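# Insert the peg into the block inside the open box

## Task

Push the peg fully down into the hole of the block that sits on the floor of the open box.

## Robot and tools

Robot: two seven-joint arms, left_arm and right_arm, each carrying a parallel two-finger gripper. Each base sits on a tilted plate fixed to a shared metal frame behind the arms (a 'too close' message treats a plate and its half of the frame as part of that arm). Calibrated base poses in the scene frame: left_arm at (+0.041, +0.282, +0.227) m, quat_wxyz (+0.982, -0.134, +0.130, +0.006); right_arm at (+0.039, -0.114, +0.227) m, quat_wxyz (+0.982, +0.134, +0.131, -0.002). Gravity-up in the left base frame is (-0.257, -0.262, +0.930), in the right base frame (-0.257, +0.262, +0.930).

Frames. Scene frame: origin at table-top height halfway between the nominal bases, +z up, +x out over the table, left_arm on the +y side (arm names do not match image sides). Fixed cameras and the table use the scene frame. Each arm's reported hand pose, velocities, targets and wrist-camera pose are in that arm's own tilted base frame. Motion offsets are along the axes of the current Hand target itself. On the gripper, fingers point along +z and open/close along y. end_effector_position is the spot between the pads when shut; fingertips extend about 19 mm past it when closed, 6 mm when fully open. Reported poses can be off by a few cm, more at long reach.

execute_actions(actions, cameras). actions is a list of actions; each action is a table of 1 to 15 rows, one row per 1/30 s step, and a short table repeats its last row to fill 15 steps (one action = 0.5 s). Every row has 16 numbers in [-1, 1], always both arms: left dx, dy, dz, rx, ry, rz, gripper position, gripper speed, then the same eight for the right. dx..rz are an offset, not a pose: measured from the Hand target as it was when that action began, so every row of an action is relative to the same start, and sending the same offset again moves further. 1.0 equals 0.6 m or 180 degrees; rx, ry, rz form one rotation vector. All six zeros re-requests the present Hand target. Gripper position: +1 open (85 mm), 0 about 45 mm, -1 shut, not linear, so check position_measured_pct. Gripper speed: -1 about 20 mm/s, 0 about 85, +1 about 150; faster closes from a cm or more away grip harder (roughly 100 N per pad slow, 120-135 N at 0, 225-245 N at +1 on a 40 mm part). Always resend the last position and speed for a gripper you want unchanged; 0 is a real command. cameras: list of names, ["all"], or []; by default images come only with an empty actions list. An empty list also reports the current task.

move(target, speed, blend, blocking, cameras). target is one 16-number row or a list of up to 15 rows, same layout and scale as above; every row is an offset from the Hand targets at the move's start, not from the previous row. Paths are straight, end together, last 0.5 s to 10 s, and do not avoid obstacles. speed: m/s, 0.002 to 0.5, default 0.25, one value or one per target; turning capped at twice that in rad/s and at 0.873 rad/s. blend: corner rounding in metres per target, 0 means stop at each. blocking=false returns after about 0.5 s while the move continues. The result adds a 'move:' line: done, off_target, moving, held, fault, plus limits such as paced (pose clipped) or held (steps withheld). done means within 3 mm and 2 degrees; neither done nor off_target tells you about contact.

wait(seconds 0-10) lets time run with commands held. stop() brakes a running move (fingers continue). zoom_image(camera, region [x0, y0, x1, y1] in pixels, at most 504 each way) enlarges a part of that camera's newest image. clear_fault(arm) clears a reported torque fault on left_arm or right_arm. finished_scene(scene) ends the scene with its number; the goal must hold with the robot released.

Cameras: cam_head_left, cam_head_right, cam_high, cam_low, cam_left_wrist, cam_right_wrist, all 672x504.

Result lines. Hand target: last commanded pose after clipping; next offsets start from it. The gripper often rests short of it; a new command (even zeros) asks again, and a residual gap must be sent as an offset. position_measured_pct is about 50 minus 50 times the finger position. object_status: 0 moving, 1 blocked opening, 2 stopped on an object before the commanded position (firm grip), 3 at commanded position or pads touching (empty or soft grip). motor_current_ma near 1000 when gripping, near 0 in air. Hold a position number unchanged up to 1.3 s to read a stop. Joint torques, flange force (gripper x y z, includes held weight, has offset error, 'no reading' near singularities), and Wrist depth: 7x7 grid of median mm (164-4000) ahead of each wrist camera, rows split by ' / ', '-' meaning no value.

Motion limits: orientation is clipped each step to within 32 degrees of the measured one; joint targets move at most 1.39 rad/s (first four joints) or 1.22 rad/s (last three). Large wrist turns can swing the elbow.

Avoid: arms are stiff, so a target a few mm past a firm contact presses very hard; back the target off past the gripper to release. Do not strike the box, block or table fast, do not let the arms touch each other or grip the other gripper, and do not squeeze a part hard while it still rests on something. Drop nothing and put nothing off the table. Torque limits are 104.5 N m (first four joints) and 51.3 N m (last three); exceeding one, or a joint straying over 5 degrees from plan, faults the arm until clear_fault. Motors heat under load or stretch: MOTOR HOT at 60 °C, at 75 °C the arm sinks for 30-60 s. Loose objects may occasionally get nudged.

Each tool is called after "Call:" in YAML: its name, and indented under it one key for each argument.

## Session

Call:
execute_actions:
  actions: []

Scene clock: 0.00 s.
left_arm: end_effector_position=(+0.4035, +0.1676, +0.0393) position_measured_pct=0.0 object_status=3 motor_current_ma=0 end_effector_quat_wxyz=(-0.317, +0.557, +0.398, +0.657) | right_arm: end_effector_position=(+0.4695, -0.1258, +0.1307) position_measured_pct=0.0 object_status=3 motor_current_ma=0 end_effector_quat_wxyz=(+0.026, +0.934, +0.316, +0.162)
Joint positions: left_arm=[0.476 1.544 -0.174 2.082 1.493 -1.486 -0.908] | right_arm=[0.978 0.656 -0.99 1.932 -2.35 -0.614 1.794]
Joint velocities: within noise
Joint torques (N m): no reading
Flange force (N): no reading
Wrist depth (mm): cam_left_wrist=[1370 1435 1553 1637 1745 1939 1973 / 1417 1507 1598 1704 1842 1997 1950 / 1454 1553 1641 1745 1905 2125 1962 / 1514 1629 1718 1847 1991 2153 1956 / 1571 1674 1782 1900 2078 2188 1973 / 1546 385 404 403 412 423 431 / 331 338 348 320 314 322 373] | cam_right_wrist=[451 433 417 402 388 375 1131 / 329 414 403 390 376 362 352 / 350 390 288 377 365 354 343 / 339 327 281 364 354 343 332 / 329 318 325 355 346 335 324 / 326 273 352 346 335 325 315 / 280 302 350 340 327 318 309]
Hand target: left_arm +0.4035, +0.1676, +0.0393; -0.317, +0.557, +0.398, +0.657 | right_arm +0.4695, -0.1258, +0.1307; +0.026, +0.934, +0.316, +0.162
Tool commands: left_gripper/position=+1.0 left_gripper/speed=+1.0 right_gripper/position=+1.0 right_gripper/speed=+1.0

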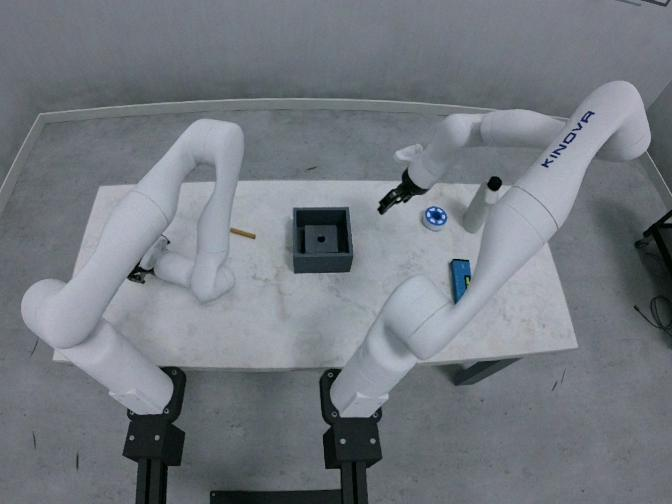

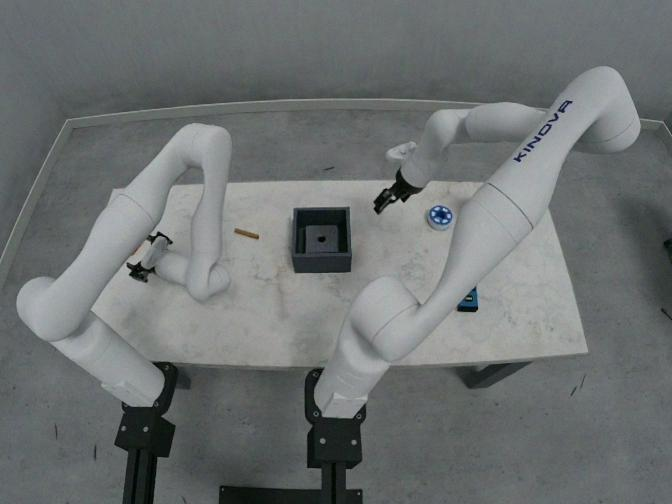

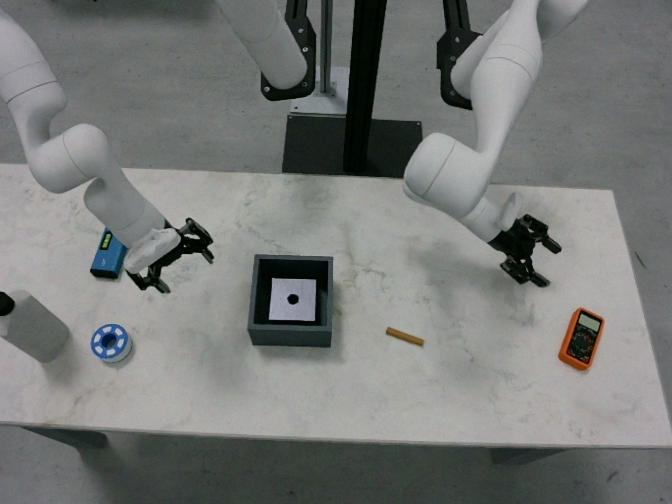

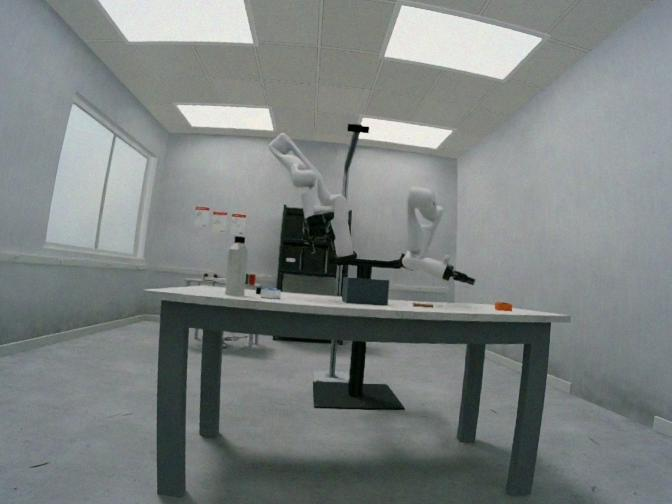

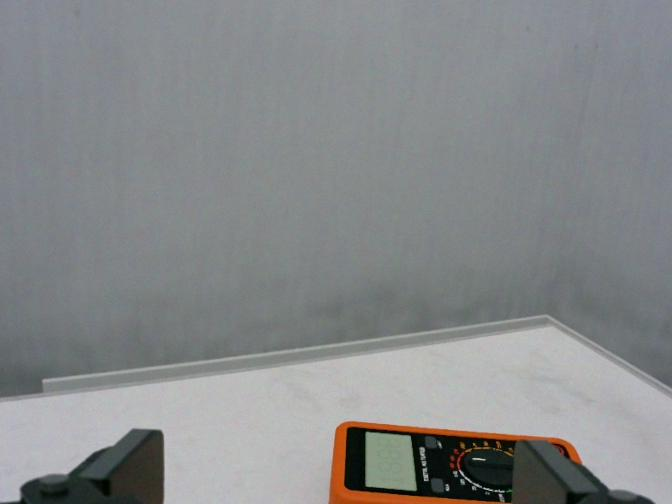

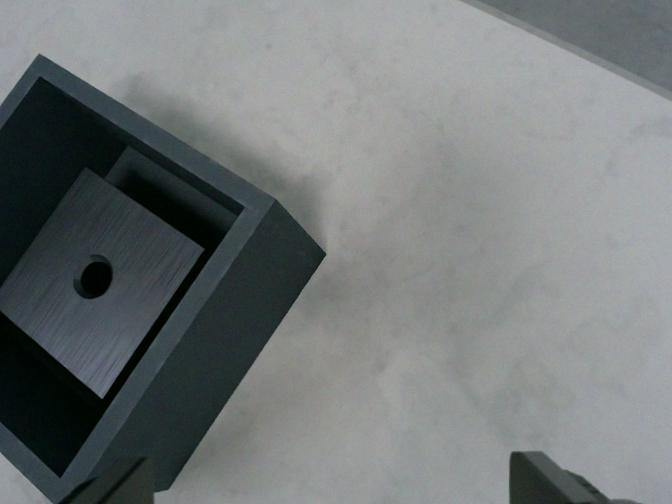

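Call:
move:
  target:
    - [0.183,0.274,-0.1075,-0.4287,-0.1368,0.2769,0,-1,-0.143,0.0815,-0.194,0,0,0,1,1]
    - [-0.081,0.396,-0.1325,0.856,0.028,-0.516,0,-1,-0.143,0.0815,-0.194,0,0,0,1,1]
  speed: 0.35
  blend: 0.08
  cameras: ["cam_left_wrist","cam_high","cam_right_wrist"]

Scene clock: 49.20 s.
left_arm: end_effector_position=(+0.5784, -0.0179, +0.0271) position_measured_pct=49.8 object_status=3 motor_current_ma=0 end_effector_quat_wxyz=(-0.149, -0.495, +0.841, -0.162) | right_arm: end_effector_position=(+0.3966, -0.2225, +0.2237) position_measured_pct=0.0 object_status=3 motor_current_ma=0 end_effector_quat_wxyz=(+0.026, +0.934, +0.316, +0.162)
Joint positions: left_arm=[0.189 1.245 -1.015 1.14 -1.882 -1.618 -1.305] | right_arm=[1.493 0.578 -1.305 1.836 -2.61 -0.88 2.255]
Joint torques (N m): left_arm=[5.92 -22.89 -1.04 -1.89 0.49 -1.87 -0.25] | right_arm=[-0.55 -14.78 -6.43 -3.93 -0.68 0.05 0.39]
Flange force (N): left_arm=[-1.6 -4.8 -2.2] | right_arm=[-1.5 0.6 -0.3]
Wrist depth (mm): cam_left_wrist=[518 465 345 367 396 516 516 / 454 442 374 403 430 451 452 / 394 402 394 392 392 401 400 / 356 354 356 354 353 354 353 / 317 317 317 311 317 316 316 / 287 292 291 285 291 291 291 / 273 274 - 273 273 273 273] | cam_right_wrist=[453 506 509 491 475 458 1212 / 458 447 483 479 461 446 432 / 451 410 468 463 446 433 418 / 396 429 466 451 434 422 408 / 485 464 451 436 423 410 370 / 471 455 439 424 413 399 383 / 461 445 432 418 404 392 380]
Hand target: left_arm +0.5784, -0.0180, +0.0271; -0.149, -0.495, +0.841, -0.162 | right_arm +0.3966, -0.2225, +0.2237; +0.026, +0.934, +0.316, +0.162
Off the commanded pose: left_arm 0.000 m, 0 deg | right_arm 0.000 m, 0 deg.
move: done; limits=paced
Images, in order (width x height): cam_high 672x504, cam_left_wrist 672x504, cam_right_wrist 672x504.

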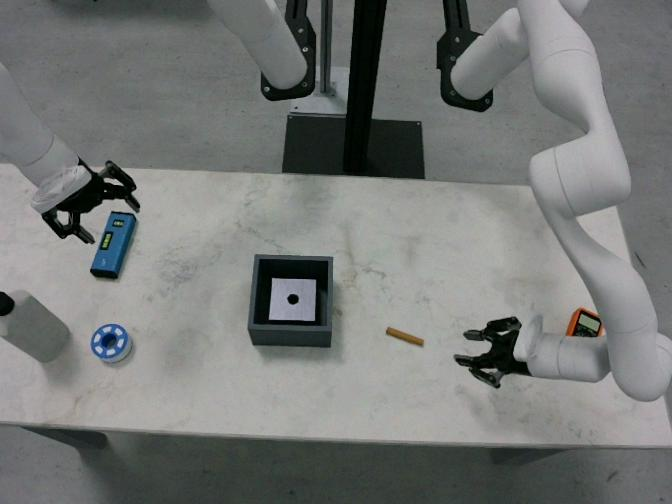

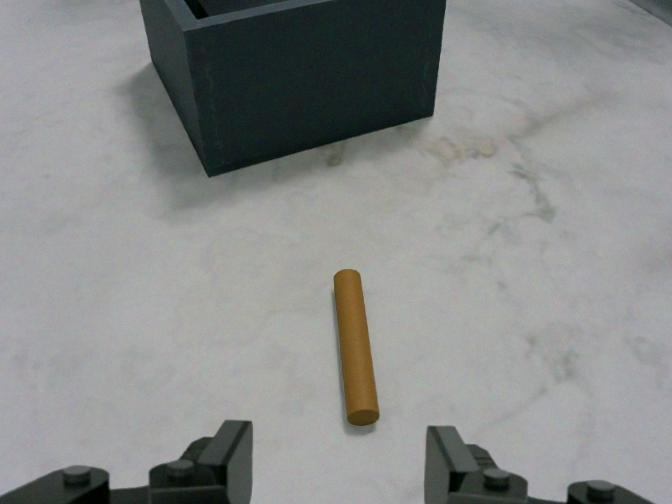

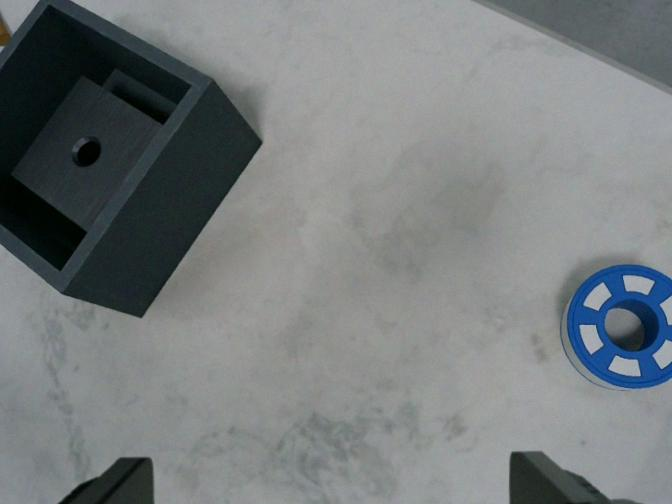

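Call:
move:
  target: [0,0.019,0.2008,0.0155,0,-0.0155,0,-1,0,0,0,0,0,0,1,1]
  speed: 0.1
  cameras: ["cam_left_wrist"]

Scene clock: 57.50 s.
left_arm: end_effector_position=(+0.5575, -0.0633, -0.0831) position_measured_pct=49.8 object_status=3 motor_current_ma=0 end_effector_quat_wxyz=(-0.141, -0.519, +0.824, -0.179) | right_arm: end_effector_position=(+0.3966, -0.2225, +0.2237) position_measured_pct=0.0 object_status=3 motor_current_ma=0 end_effector_quat_wxyz=(+0.026, +0.934, +0.316, +0.162)
Joint positions: left_arm=[0.271 1.374 -0.932 1.302 -1.721 -1.422 -1.389] | right_arm=[1.493 0.578 -1.305 1.836 -2.61 -0.88 2.255]
Joint torques (N m): left_arm=[6.15 -21.43 -0.57 -0.55 0.32 -1.94 -0.26] | right_arm=[-0.45 -14.84 -6.5 -3.98 -0.68 0.08 0.39]
Flange force (N): left_arm=[-1.7 -5.3 -1.2] | right_arm=[-1.3 0.8 0.2]
Wrist depth (mm): cam_left_wrist=[347 250 261 278 293 348 348 / 297 282 283 292 296 303 304 / 265 264 258 258 264 264 264 / 234 234 234 233 233 233 233 / 213 213 209 202 213 213 212 / 193 193 193 184 193 192 192 / - - - 173 - 181 -] | cam_right_wrist=[451 507 510 491 474 459 1203 / 458 448 484 479 461 445 432 / 450 410 471 461 446 433 419 / 396 427 465 447 435 420 406 / 485 464 451 436 422 409 370 / 471 456 439 426 412 400 383 / 460 446 432 416 405 393 381]
Hand target: left_arm +0.5575, -0.0633, -0.0832; -0.141, -0.519, +0.824, -0.179 | right_arm +0.3966, -0.2225, +0.2237; +0.026, +0.934, +0.316, +0.162
Off the commanded pose: left_arm 0.000 m, 0 deg | right_arm 0.000 m, 0 deg.
move: done
Images, in order (width x height): cam_left_wrist 672x504.

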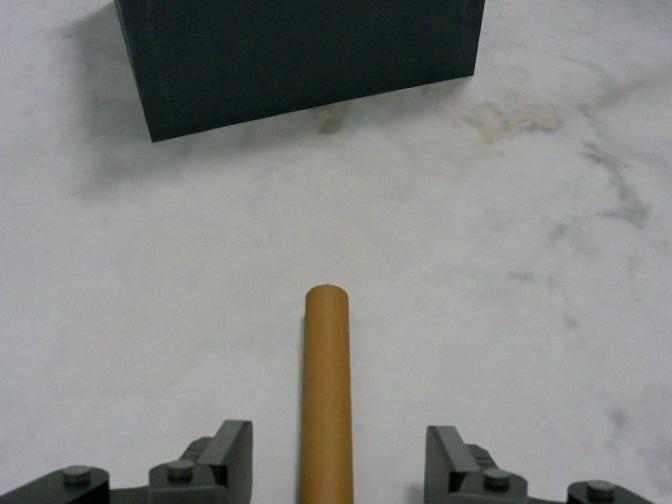

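Call:
move:
  target:
    - [0,-0.006,0,0,0,0,0,-1,0,0,0,0,0,0,1,1]
    - [0,-0.006,0,0,0,0,-1,-1,0,0,0,0,0,0,1,1]
  speed: 0.05
  cameras: ["cam_left_wrist"]

Scene clock: 63.97 s.
left_arm: end_effector_position=(+0.5607, -0.0647, -0.0827) position_measured_pct=86.6 object_status=0 motor_current_ma=1000 end_effector_quat_wxyz=(-0.141, -0.519, +0.824, -0.179) | right_arm: end_effector_position=(+0.3966, -0.2225, +0.2237) position_measured_pct=0.0 object_status=3 motor_current_ma=0 end_effector_quat_wxyz=(+0.026, +0.934, +0.316, +0.162)
Joint positions: left_arm=[0.27 1.376 -0.932 1.289 -1.722 -1.423 -1.377] | right_arm=[1.493 0.578 -1.305 1.836 -2.61 -0.88 2.255]
Joint torques (N m): left_arm=[6.25 -18.59 -0.1 -0.63 0.36 -0.89 -0.3] | right_arm=[-0.53 -14.85 -6.41 -3.89 -0.64 0.03 0.46]
Flange force (N): left_arm=[1.6 -4.5 -6.9] | right_arm=[-1.4 0.7 -0.2]
Wrist depth (mm): cam_left_wrist=[350 250 259 277 291 348 346 / 297 283 283 290 297 304 304 / 265 264 258 259 264 264 264 / 234 234 234 234 233 234 233 / 213 213 210 204 213 213 213 / 190 193 193 183 193 193 192 / - 181 - - - 181 -] | cam_right_wrist=[451 509 510 491 475 458 1197 / 458 448 484 478 461 445 432 / 450 411 471 462 447 433 419 / 395 429 466 449 435 422 407 / 484 466 451 437 423 409 370 / 471 454 440 426 412 400 383 / 461 446 430 417 405 393 380]
Hand target: left_arm +0.5608, -0.0647, -0.0827; -0.141, -0.519, +0.824, -0.179 | right_arm +0.3966, -0.2225, +0.2237; +0.026, +0.934, +0.316, +0.162
Off the commanded pose: left_arm 0.000 m, 0 deg | right_arm 0.000 m, 0 deg.
move: done
Images, in order (width x height): cam_left_wrist 672x504.

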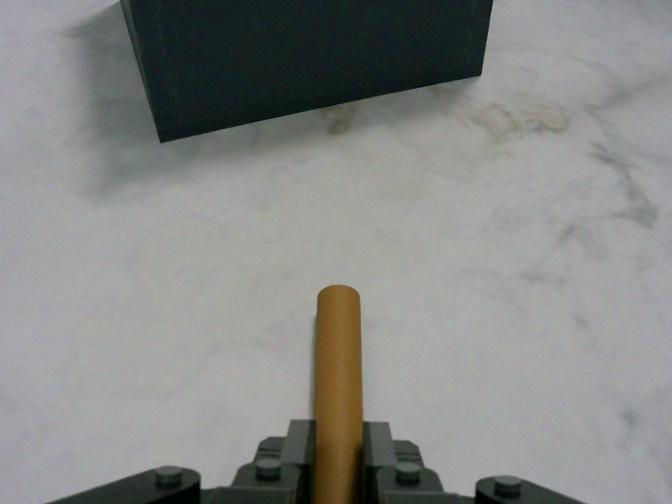

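Call:
move:
  target:
    - [0.2,0,-0.2,0,0,0,-1,-1,0,0,0,0,0,0,1,1]
    - [0.5247,-0.0217,0.0118,0,-0.1187,0.9107,-1,-1,0,0,0,0,0,0,1,1]
  speed: [0.15,0.35]
  blend: 0.02
  cameras: ["cam_left_wrist","cam_high"]

Scene clock: 90.47 s.
left_arm: end_effector_position=(+0.4393, -0.3264, +0.0443) position_measured_pct=86.6 object_status=2 motor_current_ma=1000 end_effector_quat_wxyz=(+0.263, +0.721, +0.633, -0.095) | right_arm: end_effector_position=(+0.3966, -0.2225, +0.2237) position_measured_pct=0.0 object_status=3 motor_current_ma=0 end_effector_quat_wxyz=(+0.026, +0.934, +0.316, +0.162)
Joint positions: left_arm=[0.938 0.934 -0.874 1.952 -1.43 -1.022 -4.25] | right_arm=[1.493 0.578 -1.305 1.836 -2.61 -0.88 2.255]
Joint torques (N m): left_arm=[6.44 -17.16 0.84 -2.07 0.71 -1.69 -0.27] | right_arm=[-0.64 -14.75 -6.47 -4.04 -0.69 0.09 0.4]
Flange force (N): left_arm=[-3.2 4.0 -0.8] | right_arm=[-1.9 0.2 -0.4]
Wrist depth (mm): cam_left_wrist=[329 317 234 233 232 231 317 / 359 357 329 291 290 291 352 / 400 401 331 319 319 291 393 / 447 446 345 358 356 339 436 / 515 504 339 204 339 504 490 / 593 594 573 553 564 579 576 / 675 650 624 641 - 655 2232] | cam_right_wrist=[451 506 510 490 475 459 1203 / 459 446 486 479 463 447 432 / 452 410 470 463 447 433 419 / 396 428 466 450 434 422 406 / 481 465 452 436 423 410 370 / 472 454 440 426 413 399 382 / 461 445 430 417 405 393 379]
Hand target: left_arm +0.4393, -0.3264, +0.0443; +0.263, +0.721, +0.634, -0.095 | right_arm +0.3966, -0.2225, +0.2237; +0.026, +0.934, +0.316, +0.162
Off the commanded pose: left_arm 0.000 m, 0 deg | right_arm 0.000 m, 0 deg.
move: done
Images, in order (width x height): cam_high 672x504, cam_left_wrist 672x504.

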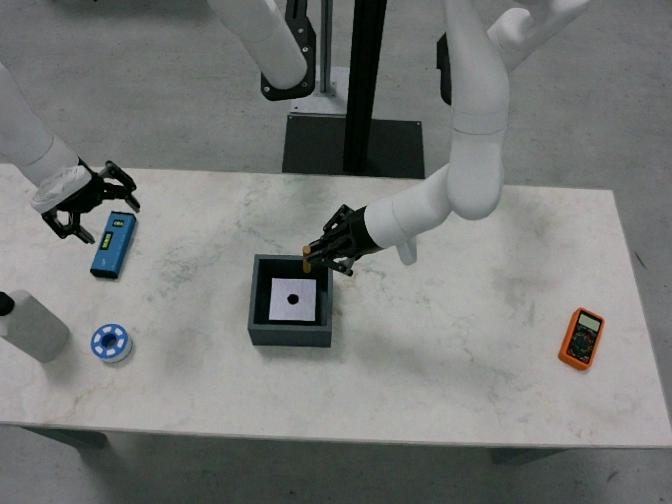

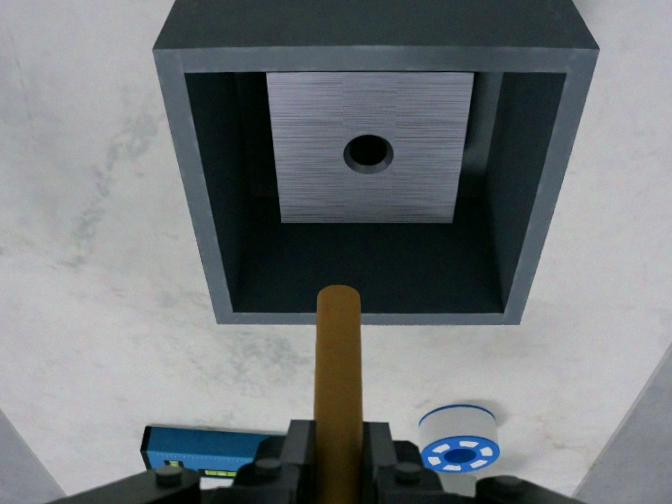

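Call:
move:
  target:
    - [-0.012,0.022,0.047,0,0,0,-1,-1,0,0,0,0,0,0,1,1]
    - [0.0792,0.022,0.1377,0,0,0,-1,-1,0,0,0,0,0,0,1,1]
  speed: 0.12
  blend: 0.015
  cameras: ["cam_left_wrist"]

Call:
zoom_image:
  camera: "cam_left_wrist"
  region: [270, 200, 410, 305]

Scene clock: 99.03 s.
left_arm: end_effector_position=(+0.4768, -0.3274, -0.0443) position_measured_pct=86.6 object_status=2 motor_current_ma=1000 end_effector_quat_wxyz=(+0.263, +0.721, +0.634, -0.095) | right_arm: end_effector_position=(+0.3966, -0.2225, +0.2237) position_measured_pct=0.0 object_status=3 motor_current_ma=0 end_effector_quat_wxyz=(+0.026, +0.934, +0.316, +0.162)
Joint positions: left_arm=[0.842 1.157 -0.79 1.817 -1.271 -1.038 -4.337] | right_arm=[1.493 0.578 -1.305 1.836 -2.61 -0.88 2.255]
Joint torques (N m): left_arm=[7.18 -19.57 0.72 -1.34 0.56 -1.78 -0.29] | right_arm=[-0.51 -14.79 -6.39 -4 -0.66 0.03 0.43]
Flange force (N): left_arm=[-1.8 4.2 0.8] | right_arm=[-1.5 0.3 -0.2]
Wrist depth (mm): cam_left_wrist=[220 180 179 178 178 177 181 / - - - - - - - / - - 210 206 209 222 - / 178 230 225 230 223 222 169 / 349 230 286 200 259 236 192 / 423 236 272 180 270 253 408 / 467 252 - - - 250 451] | cam_right_wrist=[452 506 511 490 474 457 1197 / 459 447 484 478 461 446 431 / 449 410 470 464 446 432 419 / 395 428 466 450 435 422 407 / 484 463 452 435 423 410 370 / 470 454 440 426 412 399 382 / 460 444 432 418 403 393 379]
Hand target: left_arm +0.4768, -0.3274, -0.0443; +0.263, +0.721, +0.634, -0.095 | right_arm +0.3966, -0.2225, +0.2237; +0.026, +0.934, +0.316, +0.162
Off the commanded pose: left_arm 0.000 m, 0 deg | right_arm 0.000 m, 0 deg.
move: done
Images, in order (width x height): cam_left_wrist 672x504.

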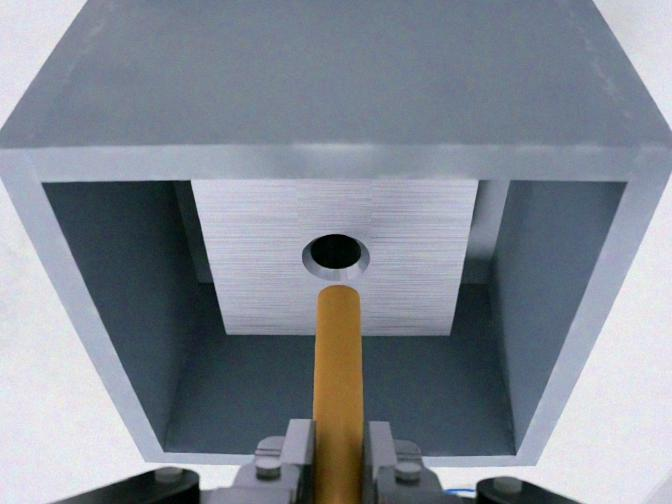

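Scaled by 3.600.

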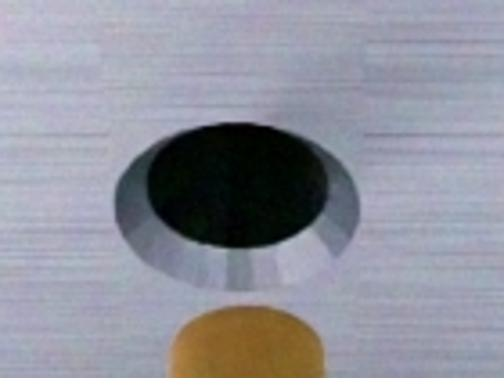

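Call:
move:
  target: [0.0283,-0.0021,0.0318,0,0,0,-1,-1,0,0,0,0,0,0,1,1]
  speed: 0.04
  cameras: ["cam_left_wrist"]

Call:
zoom_image:
  camera: "cam_left_wrist"
  region: [270, 230, 410, 335]

Scene clock: 105.67 s.
left_arm: end_effector_position=(+0.4824, -0.3222, -0.0687) position_measured_pct=86.6 object_status=2 motor_current_ma=1000 end_effector_quat_wxyz=(+0.263, +0.721, +0.634, -0.095) | right_arm: end_effector_position=(+0.3966, -0.2225, +0.2237) position_measured_pct=0.0 object_status=3 motor_current_ma=0 end_effector_quat_wxyz=(+0.026, +0.934, +0.316, +0.162)
Joint positions: left_arm=[0.817 1.213 -0.772 1.791 -1.23 -1.045 -4.372] | right_arm=[1.493 0.578 -1.305 1.836 -2.61 -0.88 2.255]
Joint torques (N m): left_arm=[7.12 -19.7 0.66 -1.12 0.56 -1.73 -0.29] | right_arm=[-0.47 -14.85 -6.46 -4 -0.7 0.03 0.4]
Flange force (N): left_arm=[-1.8 4.0 0.6] | right_arm=[-1.4 0.7 0.2]
Wrist depth (mm): cam_left_wrist=[192 177 176 175 174 178 178 / - - - - - - - / - - - - - - - / - - - 194 194 200 - / - 225 210 199 214 225 180 / 180 257 258 179 257 239 180 / - 251 - - - 239 -] | cam_right_wrist=[445 508 510 490 474 458 1210 / 450 448 485 478 462 446 432 / 452 410 471 461 447 432 419 / 396 428 466 450 434 422 407 / 483 464 451 435 423 410 370 / 470 453 440 425 413 401 383 / 461 445 430 418 405 394 379]
Hand target: left_arm +0.4824, -0.3222, -0.0687; +0.263, +0.721, +0.634, -0.095 | right_arm +0.3966, -0.2225, +0.2237; +0.026, +0.934, +0.316, +0.162
Off the commanded pose: left_arm 0.000 m, 0 deg | right_arm 0.000 m, 0 deg.
move: done
Images, in order (width x height): cam_left_wrist 672x504.

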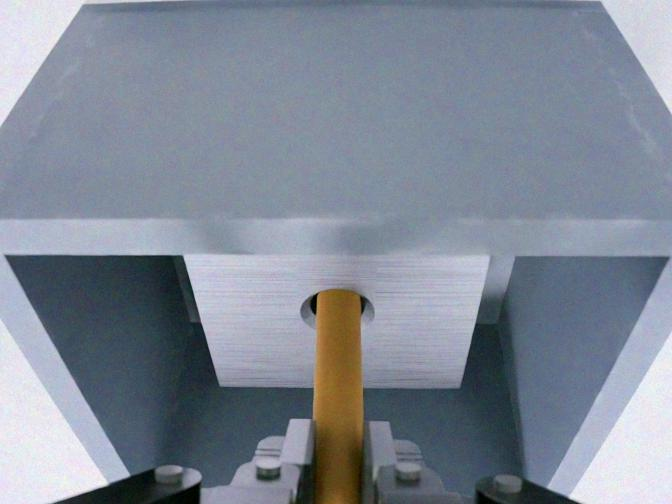

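Scaled by 3.600.

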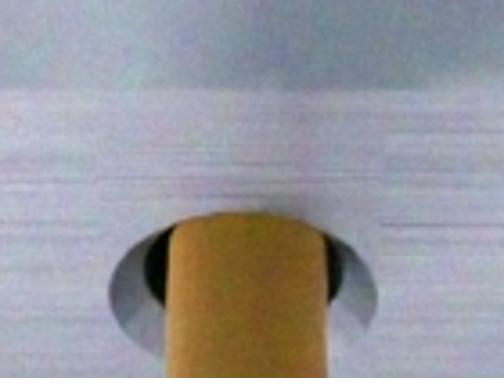

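Call:
move:
  target: [0.01,-0.001,0.0112,0,0,0,-1,-1,0,0,0,0,0,0,1,1]
  speed: 0.025
  cameras: ["cam_left_wrist"]

Call:
zoom_image:
  camera: "cam_left_wrist"
  region: [270, 250, 410, 355]

Scene clock: 111.50 s.
left_arm: end_effector_position=(+0.4842, -0.3203, -0.0774) position_measured_pct=86.6 object_status=2 motor_current_ma=1000 end_effector_quat_wxyz=(+0.263, +0.721, +0.634, -0.095) | right_arm: end_effector_position=(+0.3966, -0.2225, +0.2237) position_measured_pct=0.0 object_status=3 motor_current_ma=0 end_effector_quat_wxyz=(+0.026, +0.934, +0.316, +0.162)
Joint positions: left_arm=[0.808 1.233 -0.766 1.781 -1.216 -1.047 -4.383] | right_arm=[1.493 0.578 -1.305 1.836 -2.61 -0.88 2.255]
Joint torques (N m): left_arm=[7.19 -19.78 0.73 -1.01 0.55 -1.79 -0.3] | right_arm=[-0.54 -14.8 -6.39 -4.04 -0.72 0.05 0.35]
Flange force (N): left_arm=[-1.7 4.1 0.7] | right_arm=[-1.8 0.4 -0.3]
Wrist depth (mm): cam_left_wrist=[182 176 175 174 178 177 177 / - - - - - - - / - - - - - - - / - - - - - - - / - 222 201 194 203 212 - / - 255 231 180 228 226 180 / - 250 - - 252 240 -] | cam_right_wrist=[447 509 510 492 473 458 1206 / 398 448 485 479 461 445 432 / 450 411 470 462 447 433 419 / 397 429 466 450 436 421 406 / 484 464 454 435 424 409 370 / 471 454 439 426 413 399 383 / 460 445 429 418 404 392 381]
Hand target: left_arm +0.4842, -0.3203, -0.0774; +0.263, +0.721, +0.634, -0.095 | right_arm +0.3966, -0.2225, +0.2237; +0.026, +0.934, +0.316, +0.162
Off the commanded pose: left_arm 0.000 m, 0 deg | right_arm 0.000 m, 0 deg.
move: done
Images, in order (width x height): cam_left_wrist 672x504.

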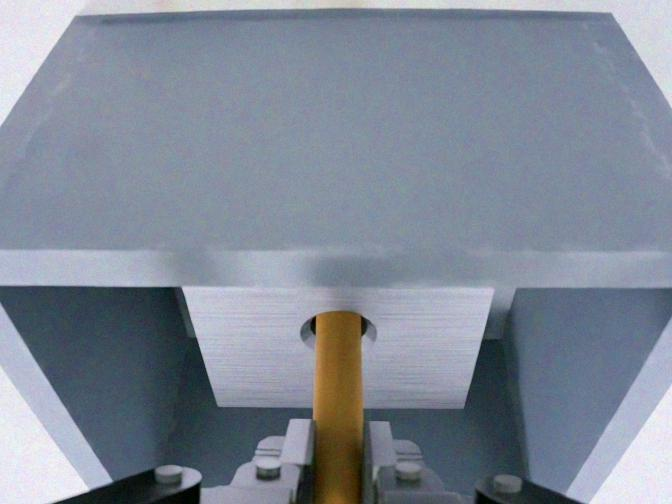

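Scaled by 3.600.

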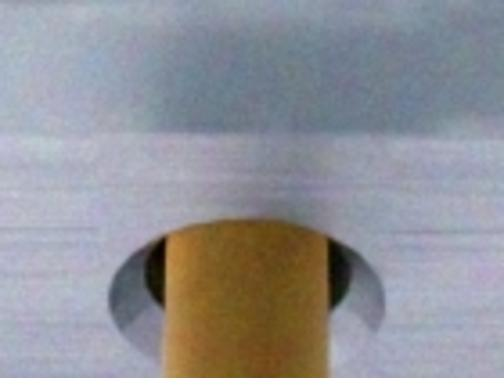

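Call:
move:
  target: [0.0236,-0.0005,0.0236,0,0,0,-1,-1,0,0,0,0,0,0,1,1]
  speed: 0.03
  cameras: ["cam_left_wrist"]

Scene clock: 114.93 s.
left_arm: end_effector_position=(+0.4893, -0.3151, -0.0960) position_measured_pct=86.6 object_status=2 motor_current_ma=1000 end_effector_quat_wxyz=(+0.263, +0.721, +0.634, -0.095) | right_arm: end_effector_position=(+0.3966, -0.2225, +0.2237) position_measured_pct=0.0 object_status=3 motor_current_ma=0 end_effector_quat_wxyz=(+0.026, +0.934, +0.316, +0.162)
Joint positions: left_arm=[0.787 1.276 -0.754 1.756 -1.189 -1.052 -4.405] | right_arm=[1.493 0.578 -1.305 1.836 -2.61 -0.88 2.255]
Joint torques (N m): left_arm=[7.21 -19.92 0.8 -0.76 0.48 -1.82 -0.29] | right_arm=[-0.55 -14.8 -6.44 -4.03 -0.67 0.04 0.44]
Flange force (N): left_arm=[-1.6 4.3 0.9] | right_arm=[-1.6 0.3 -0.1]
Wrist depth (mm): cam_left_wrist=[170 169 169 168 168 167 - / - - - - - - - / - - - - - - - / - - - - - - - / - - - - - - - / - - 202 176 199 213 - / - 250 - - 206 241 -] | cam_right_wrist=[448 507 510 490 474 459 1203 / 414 447 484 478 461 446 431 / 448 411 473 462 448 433 418 / 396 428 466 451 436 422 406 / 485 464 453 436 422 410 370 / 472 455 440 426 412 400 383 / 462 445 431 417 405 392 380]
Hand target: left_arm +0.4893, -0.3151, -0.0961; +0.263, +0.721, +0.634, -0.095 | right_arm +0.3966, -0.2225, +0.2237; +0.026, +0.934, +0.316, +0.162
Off the commanded pose: left_arm 0.000 m, 0 deg | right_arm 0.000 m, 0 deg.
move: done
Images, in order (width x height): cam_left_wrist 672x504.

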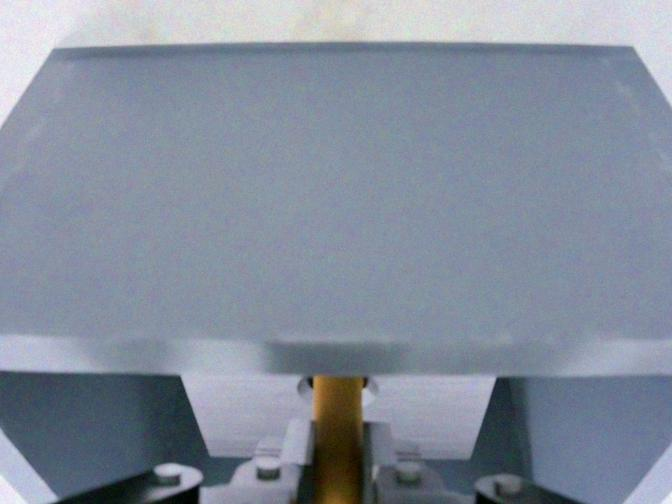

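Call:
move:
  target: [0.0094,-0.0003,0.0094,0,0,0,-1,-1,0,0,0,0,0,0,1,1]
  speed: 0.02
  cameras: ["cam_left_wrist"]

Scene clock: 124.73 s.
left_arm: end_effector_position=(+0.4912, -0.3131, -0.1035) position_measured_pct=86.6 object_status=2 motor_current_ma=1000 end_effector_quat_wxyz=(+0.263, +0.721, +0.634, -0.095) | right_arm: end_effector_position=(+0.3966, -0.2225, +0.2237) position_measured_pct=0.0 object_status=3 motor_current_ma=0 end_effector_quat_wxyz=(+0.026, +0.934, +0.316, +0.162)
Joint positions: left_arm=[0.779 1.293 -0.75 1.745 -1.179 -1.054 -4.413] | right_arm=[1.493 0.578 -1.305 1.836 -2.61 -0.88 2.255]
Joint torques (N m): left_arm=[7.24 -19.98 0.75 -0.78 0.46 -1.83 -0.28] | right_arm=[-0.58 -14.72 -6.45 -3.95 -0.65 0.01 0.42]
Flange force (N): left_arm=[-1.5 4.0 0.9] | right_arm=[-1.6 0.3 -0.3]
Wrist depth (mm): cam_left_wrist=[- - - - - - - / - - - - - - - / - - - - - - - / - - - - - - - / - - - - - - - / - - - - - - - / - - - - - - -] | cam_right_wrist=[441 507 511 491 473 457 1203 / 420 446 484 478 461 446 431 / 447 411 471 462 448 432 419 / 396 428 466 450 436 421 407 / 484 465 452 437 424 410 370 / 471 455 439 425 413 401 383 / 460 445 432 418 404 393 380]
Hand target: left_arm +0.4912, -0.3131, -0.1035; +0.263, +0.721, +0.634, -0.095 | right_arm +0.3966, -0.2225, +0.2237; +0.026, +0.934, +0.316, +0.162
Off the commanded pose: left_arm 0.000 m, 0 deg | right_arm 0.000 m, 0 deg.
move: done
Images, in order (width x height): cam_left_wrist 672x504.

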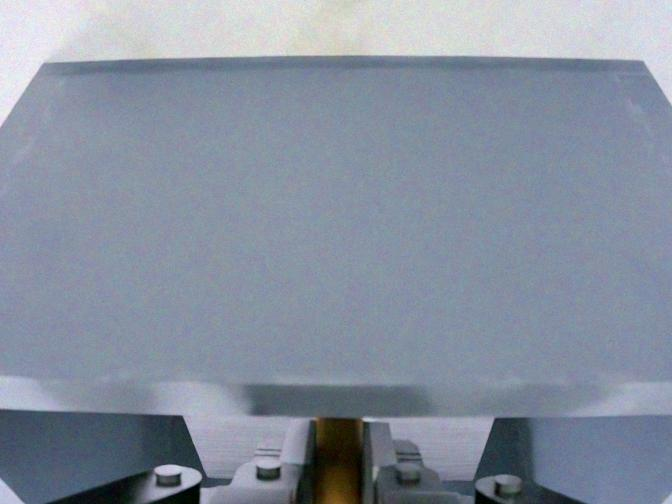

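Call:
move:
  target: [0.004,-0.0001,0.004,0,0,0,-1,-1,0,0,0,0,0,0,1,1]
  speed: 0.015

Scene clock: 128.00 s.
left_arm: end_effector_position=(+0.4921, -0.3122, -0.1067) position_measured_pct=86.6 object_status=2 motor_current_ma=1000 end_effector_quat_wxyz=(+0.263, +0.721, +0.634, -0.095) | right_arm: end_effector_position=(+0.3966, -0.2225, +0.2237) position_measured_pct=0.0 object_status=3 motor_current_ma=0 end_effector_quat_wxyz=(+0.026, +0.934, +0.316, +0.162)
Joint positions: left_arm=[0.775 1.3 -0.748 1.74 -1.175 -1.055 -4.416] | right_arm=[1.493 0.578 -1.305 1.836 -2.61 -0.88 2.255]
Joint torques (N m): left_arm=[7.25 -20.03 0.81 -0.66 0.49 -1.83 -0.3] | right_arm=[-0.52 -14.86 -6.43 -4.02 -0.68 0.02 0.38]
Flange force (N): left_arm=[-1.4 4.4 1.0] | right_arm=[-1.6 0.5 0.0]
Wrist depth (mm): cam_left_wrist=[- - - - - - - / - - - - - - - / - - - - - - - / - - - - - - - / - - - - - - - / - - - - - - - / - - - - - - -] | cam_right_wrist=[440 505 510 490 475 459 1197 / 421 448 484 477 461 446 431 / 447 410 472 463 446 433 418 / 396 429 466 449 436 422 408 / 484 463 452 437 423 410 370 / 470 454 439 425 412 399 383 / 461 444 431 418 405 393 380]
Hand target: left_arm +0.4921, -0.3122, -0.1067; +0.263, +0.721, +0.634, -0.095 | right_arm +0.3966, -0.2225, +0.2237; +0.026, +0.934, +0.316, +0.162
Off the commanded pose: left_arm 0.000 m, 0 deg | right_arm 0.000 m, 0 deg.
move: done

Call:
move:
  target:
    - [0,0,0,0,0,0,-0.5,-1,0,0,0,0,0,0,1,1]
    - [-0.012,0,-0.19,0,0,0,-0.5,-1,0,0,0,0,0,0,1,1]
  speed: 0.1
  cameras: ["cam_left_wrist"]

Scene clock: 134.63 s.
left_arm: end_effector_position=(+0.4683, -0.2614, -0.0072) position_measured_pct=74.9 object_status=3 motor_current_ma=0 end_effector_quat_wxyz=(+0.263, +0.721, +0.634, -0.095) | right_arm: end_effector_position=(+0.3966, -0.2225, +0.2237) position_measured_pct=0.0 object_status=3 motor_current_ma=0 end_effector_quat_wxyz=(+0.026, +0.934, +0.316, +0.162)
Joint positions: left_arm=[0.759 1.075 -0.863 1.931 -1.362 -1.136 -4.44] | right_arm=[1.493 0.578 -1.305 1.836 -2.61 -0.88 2.255]
Joint torques (N m): left_arm=[6.44 -17.93 0.51 -0.59 0.45 -1.83 -0.27] | right_arm=[-0.58 -14.75 -6.46 -4.08 -0.66 0.06 0.39]
Flange force (N): left_arm=[-2.3 4.2 -0.8] | right_arm=[-1.8 0.1 -0.3]
Wrist depth (mm): cam_left_wrist=[249 248 251 247 246 248 244 / 275 271 269 269 268 271 271 / 304 258 251 246 244 249 297 / 339 223 222 222 221 220 330 / 392 215 287 287 285 227 380 / 450 268 345 318 347 275 434 / 513 509 334 334 332 325 491] | cam_right_wrist=[453 506 512 494 474 457 1197 / 459 446 484 479 459 444 432 / 448 411 471 463 446 433 419 / 397 428 466 450 435 422 406 / 484 465 451 437 423 410 371 / 471 453 440 426 413 401 382 / 460 446 431 418 405 393 380]
Hand target: left_arm +0.4683, -0.2614, -0.0072; +0.263, +0.721, +0.634, -0.095 | right_arm +0.3966, -0.2225, +0.2237; +0.026, +0.934, +0.316, +0.162
Off the commanded pose: left_arm 0.000 m, 0 deg | right_arm 0.000 m, 0 deg.
move: done
Images, in order (width x height): cam_left_wrist 672x504.

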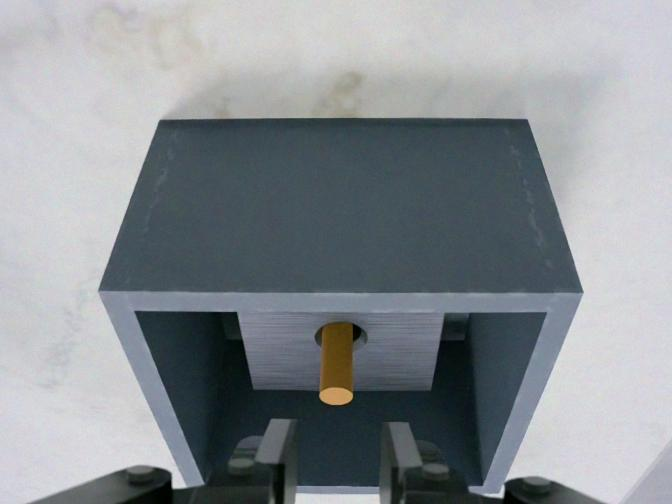

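Call:
finished_scene:
  scene: 3

The scene is finished: the task was done.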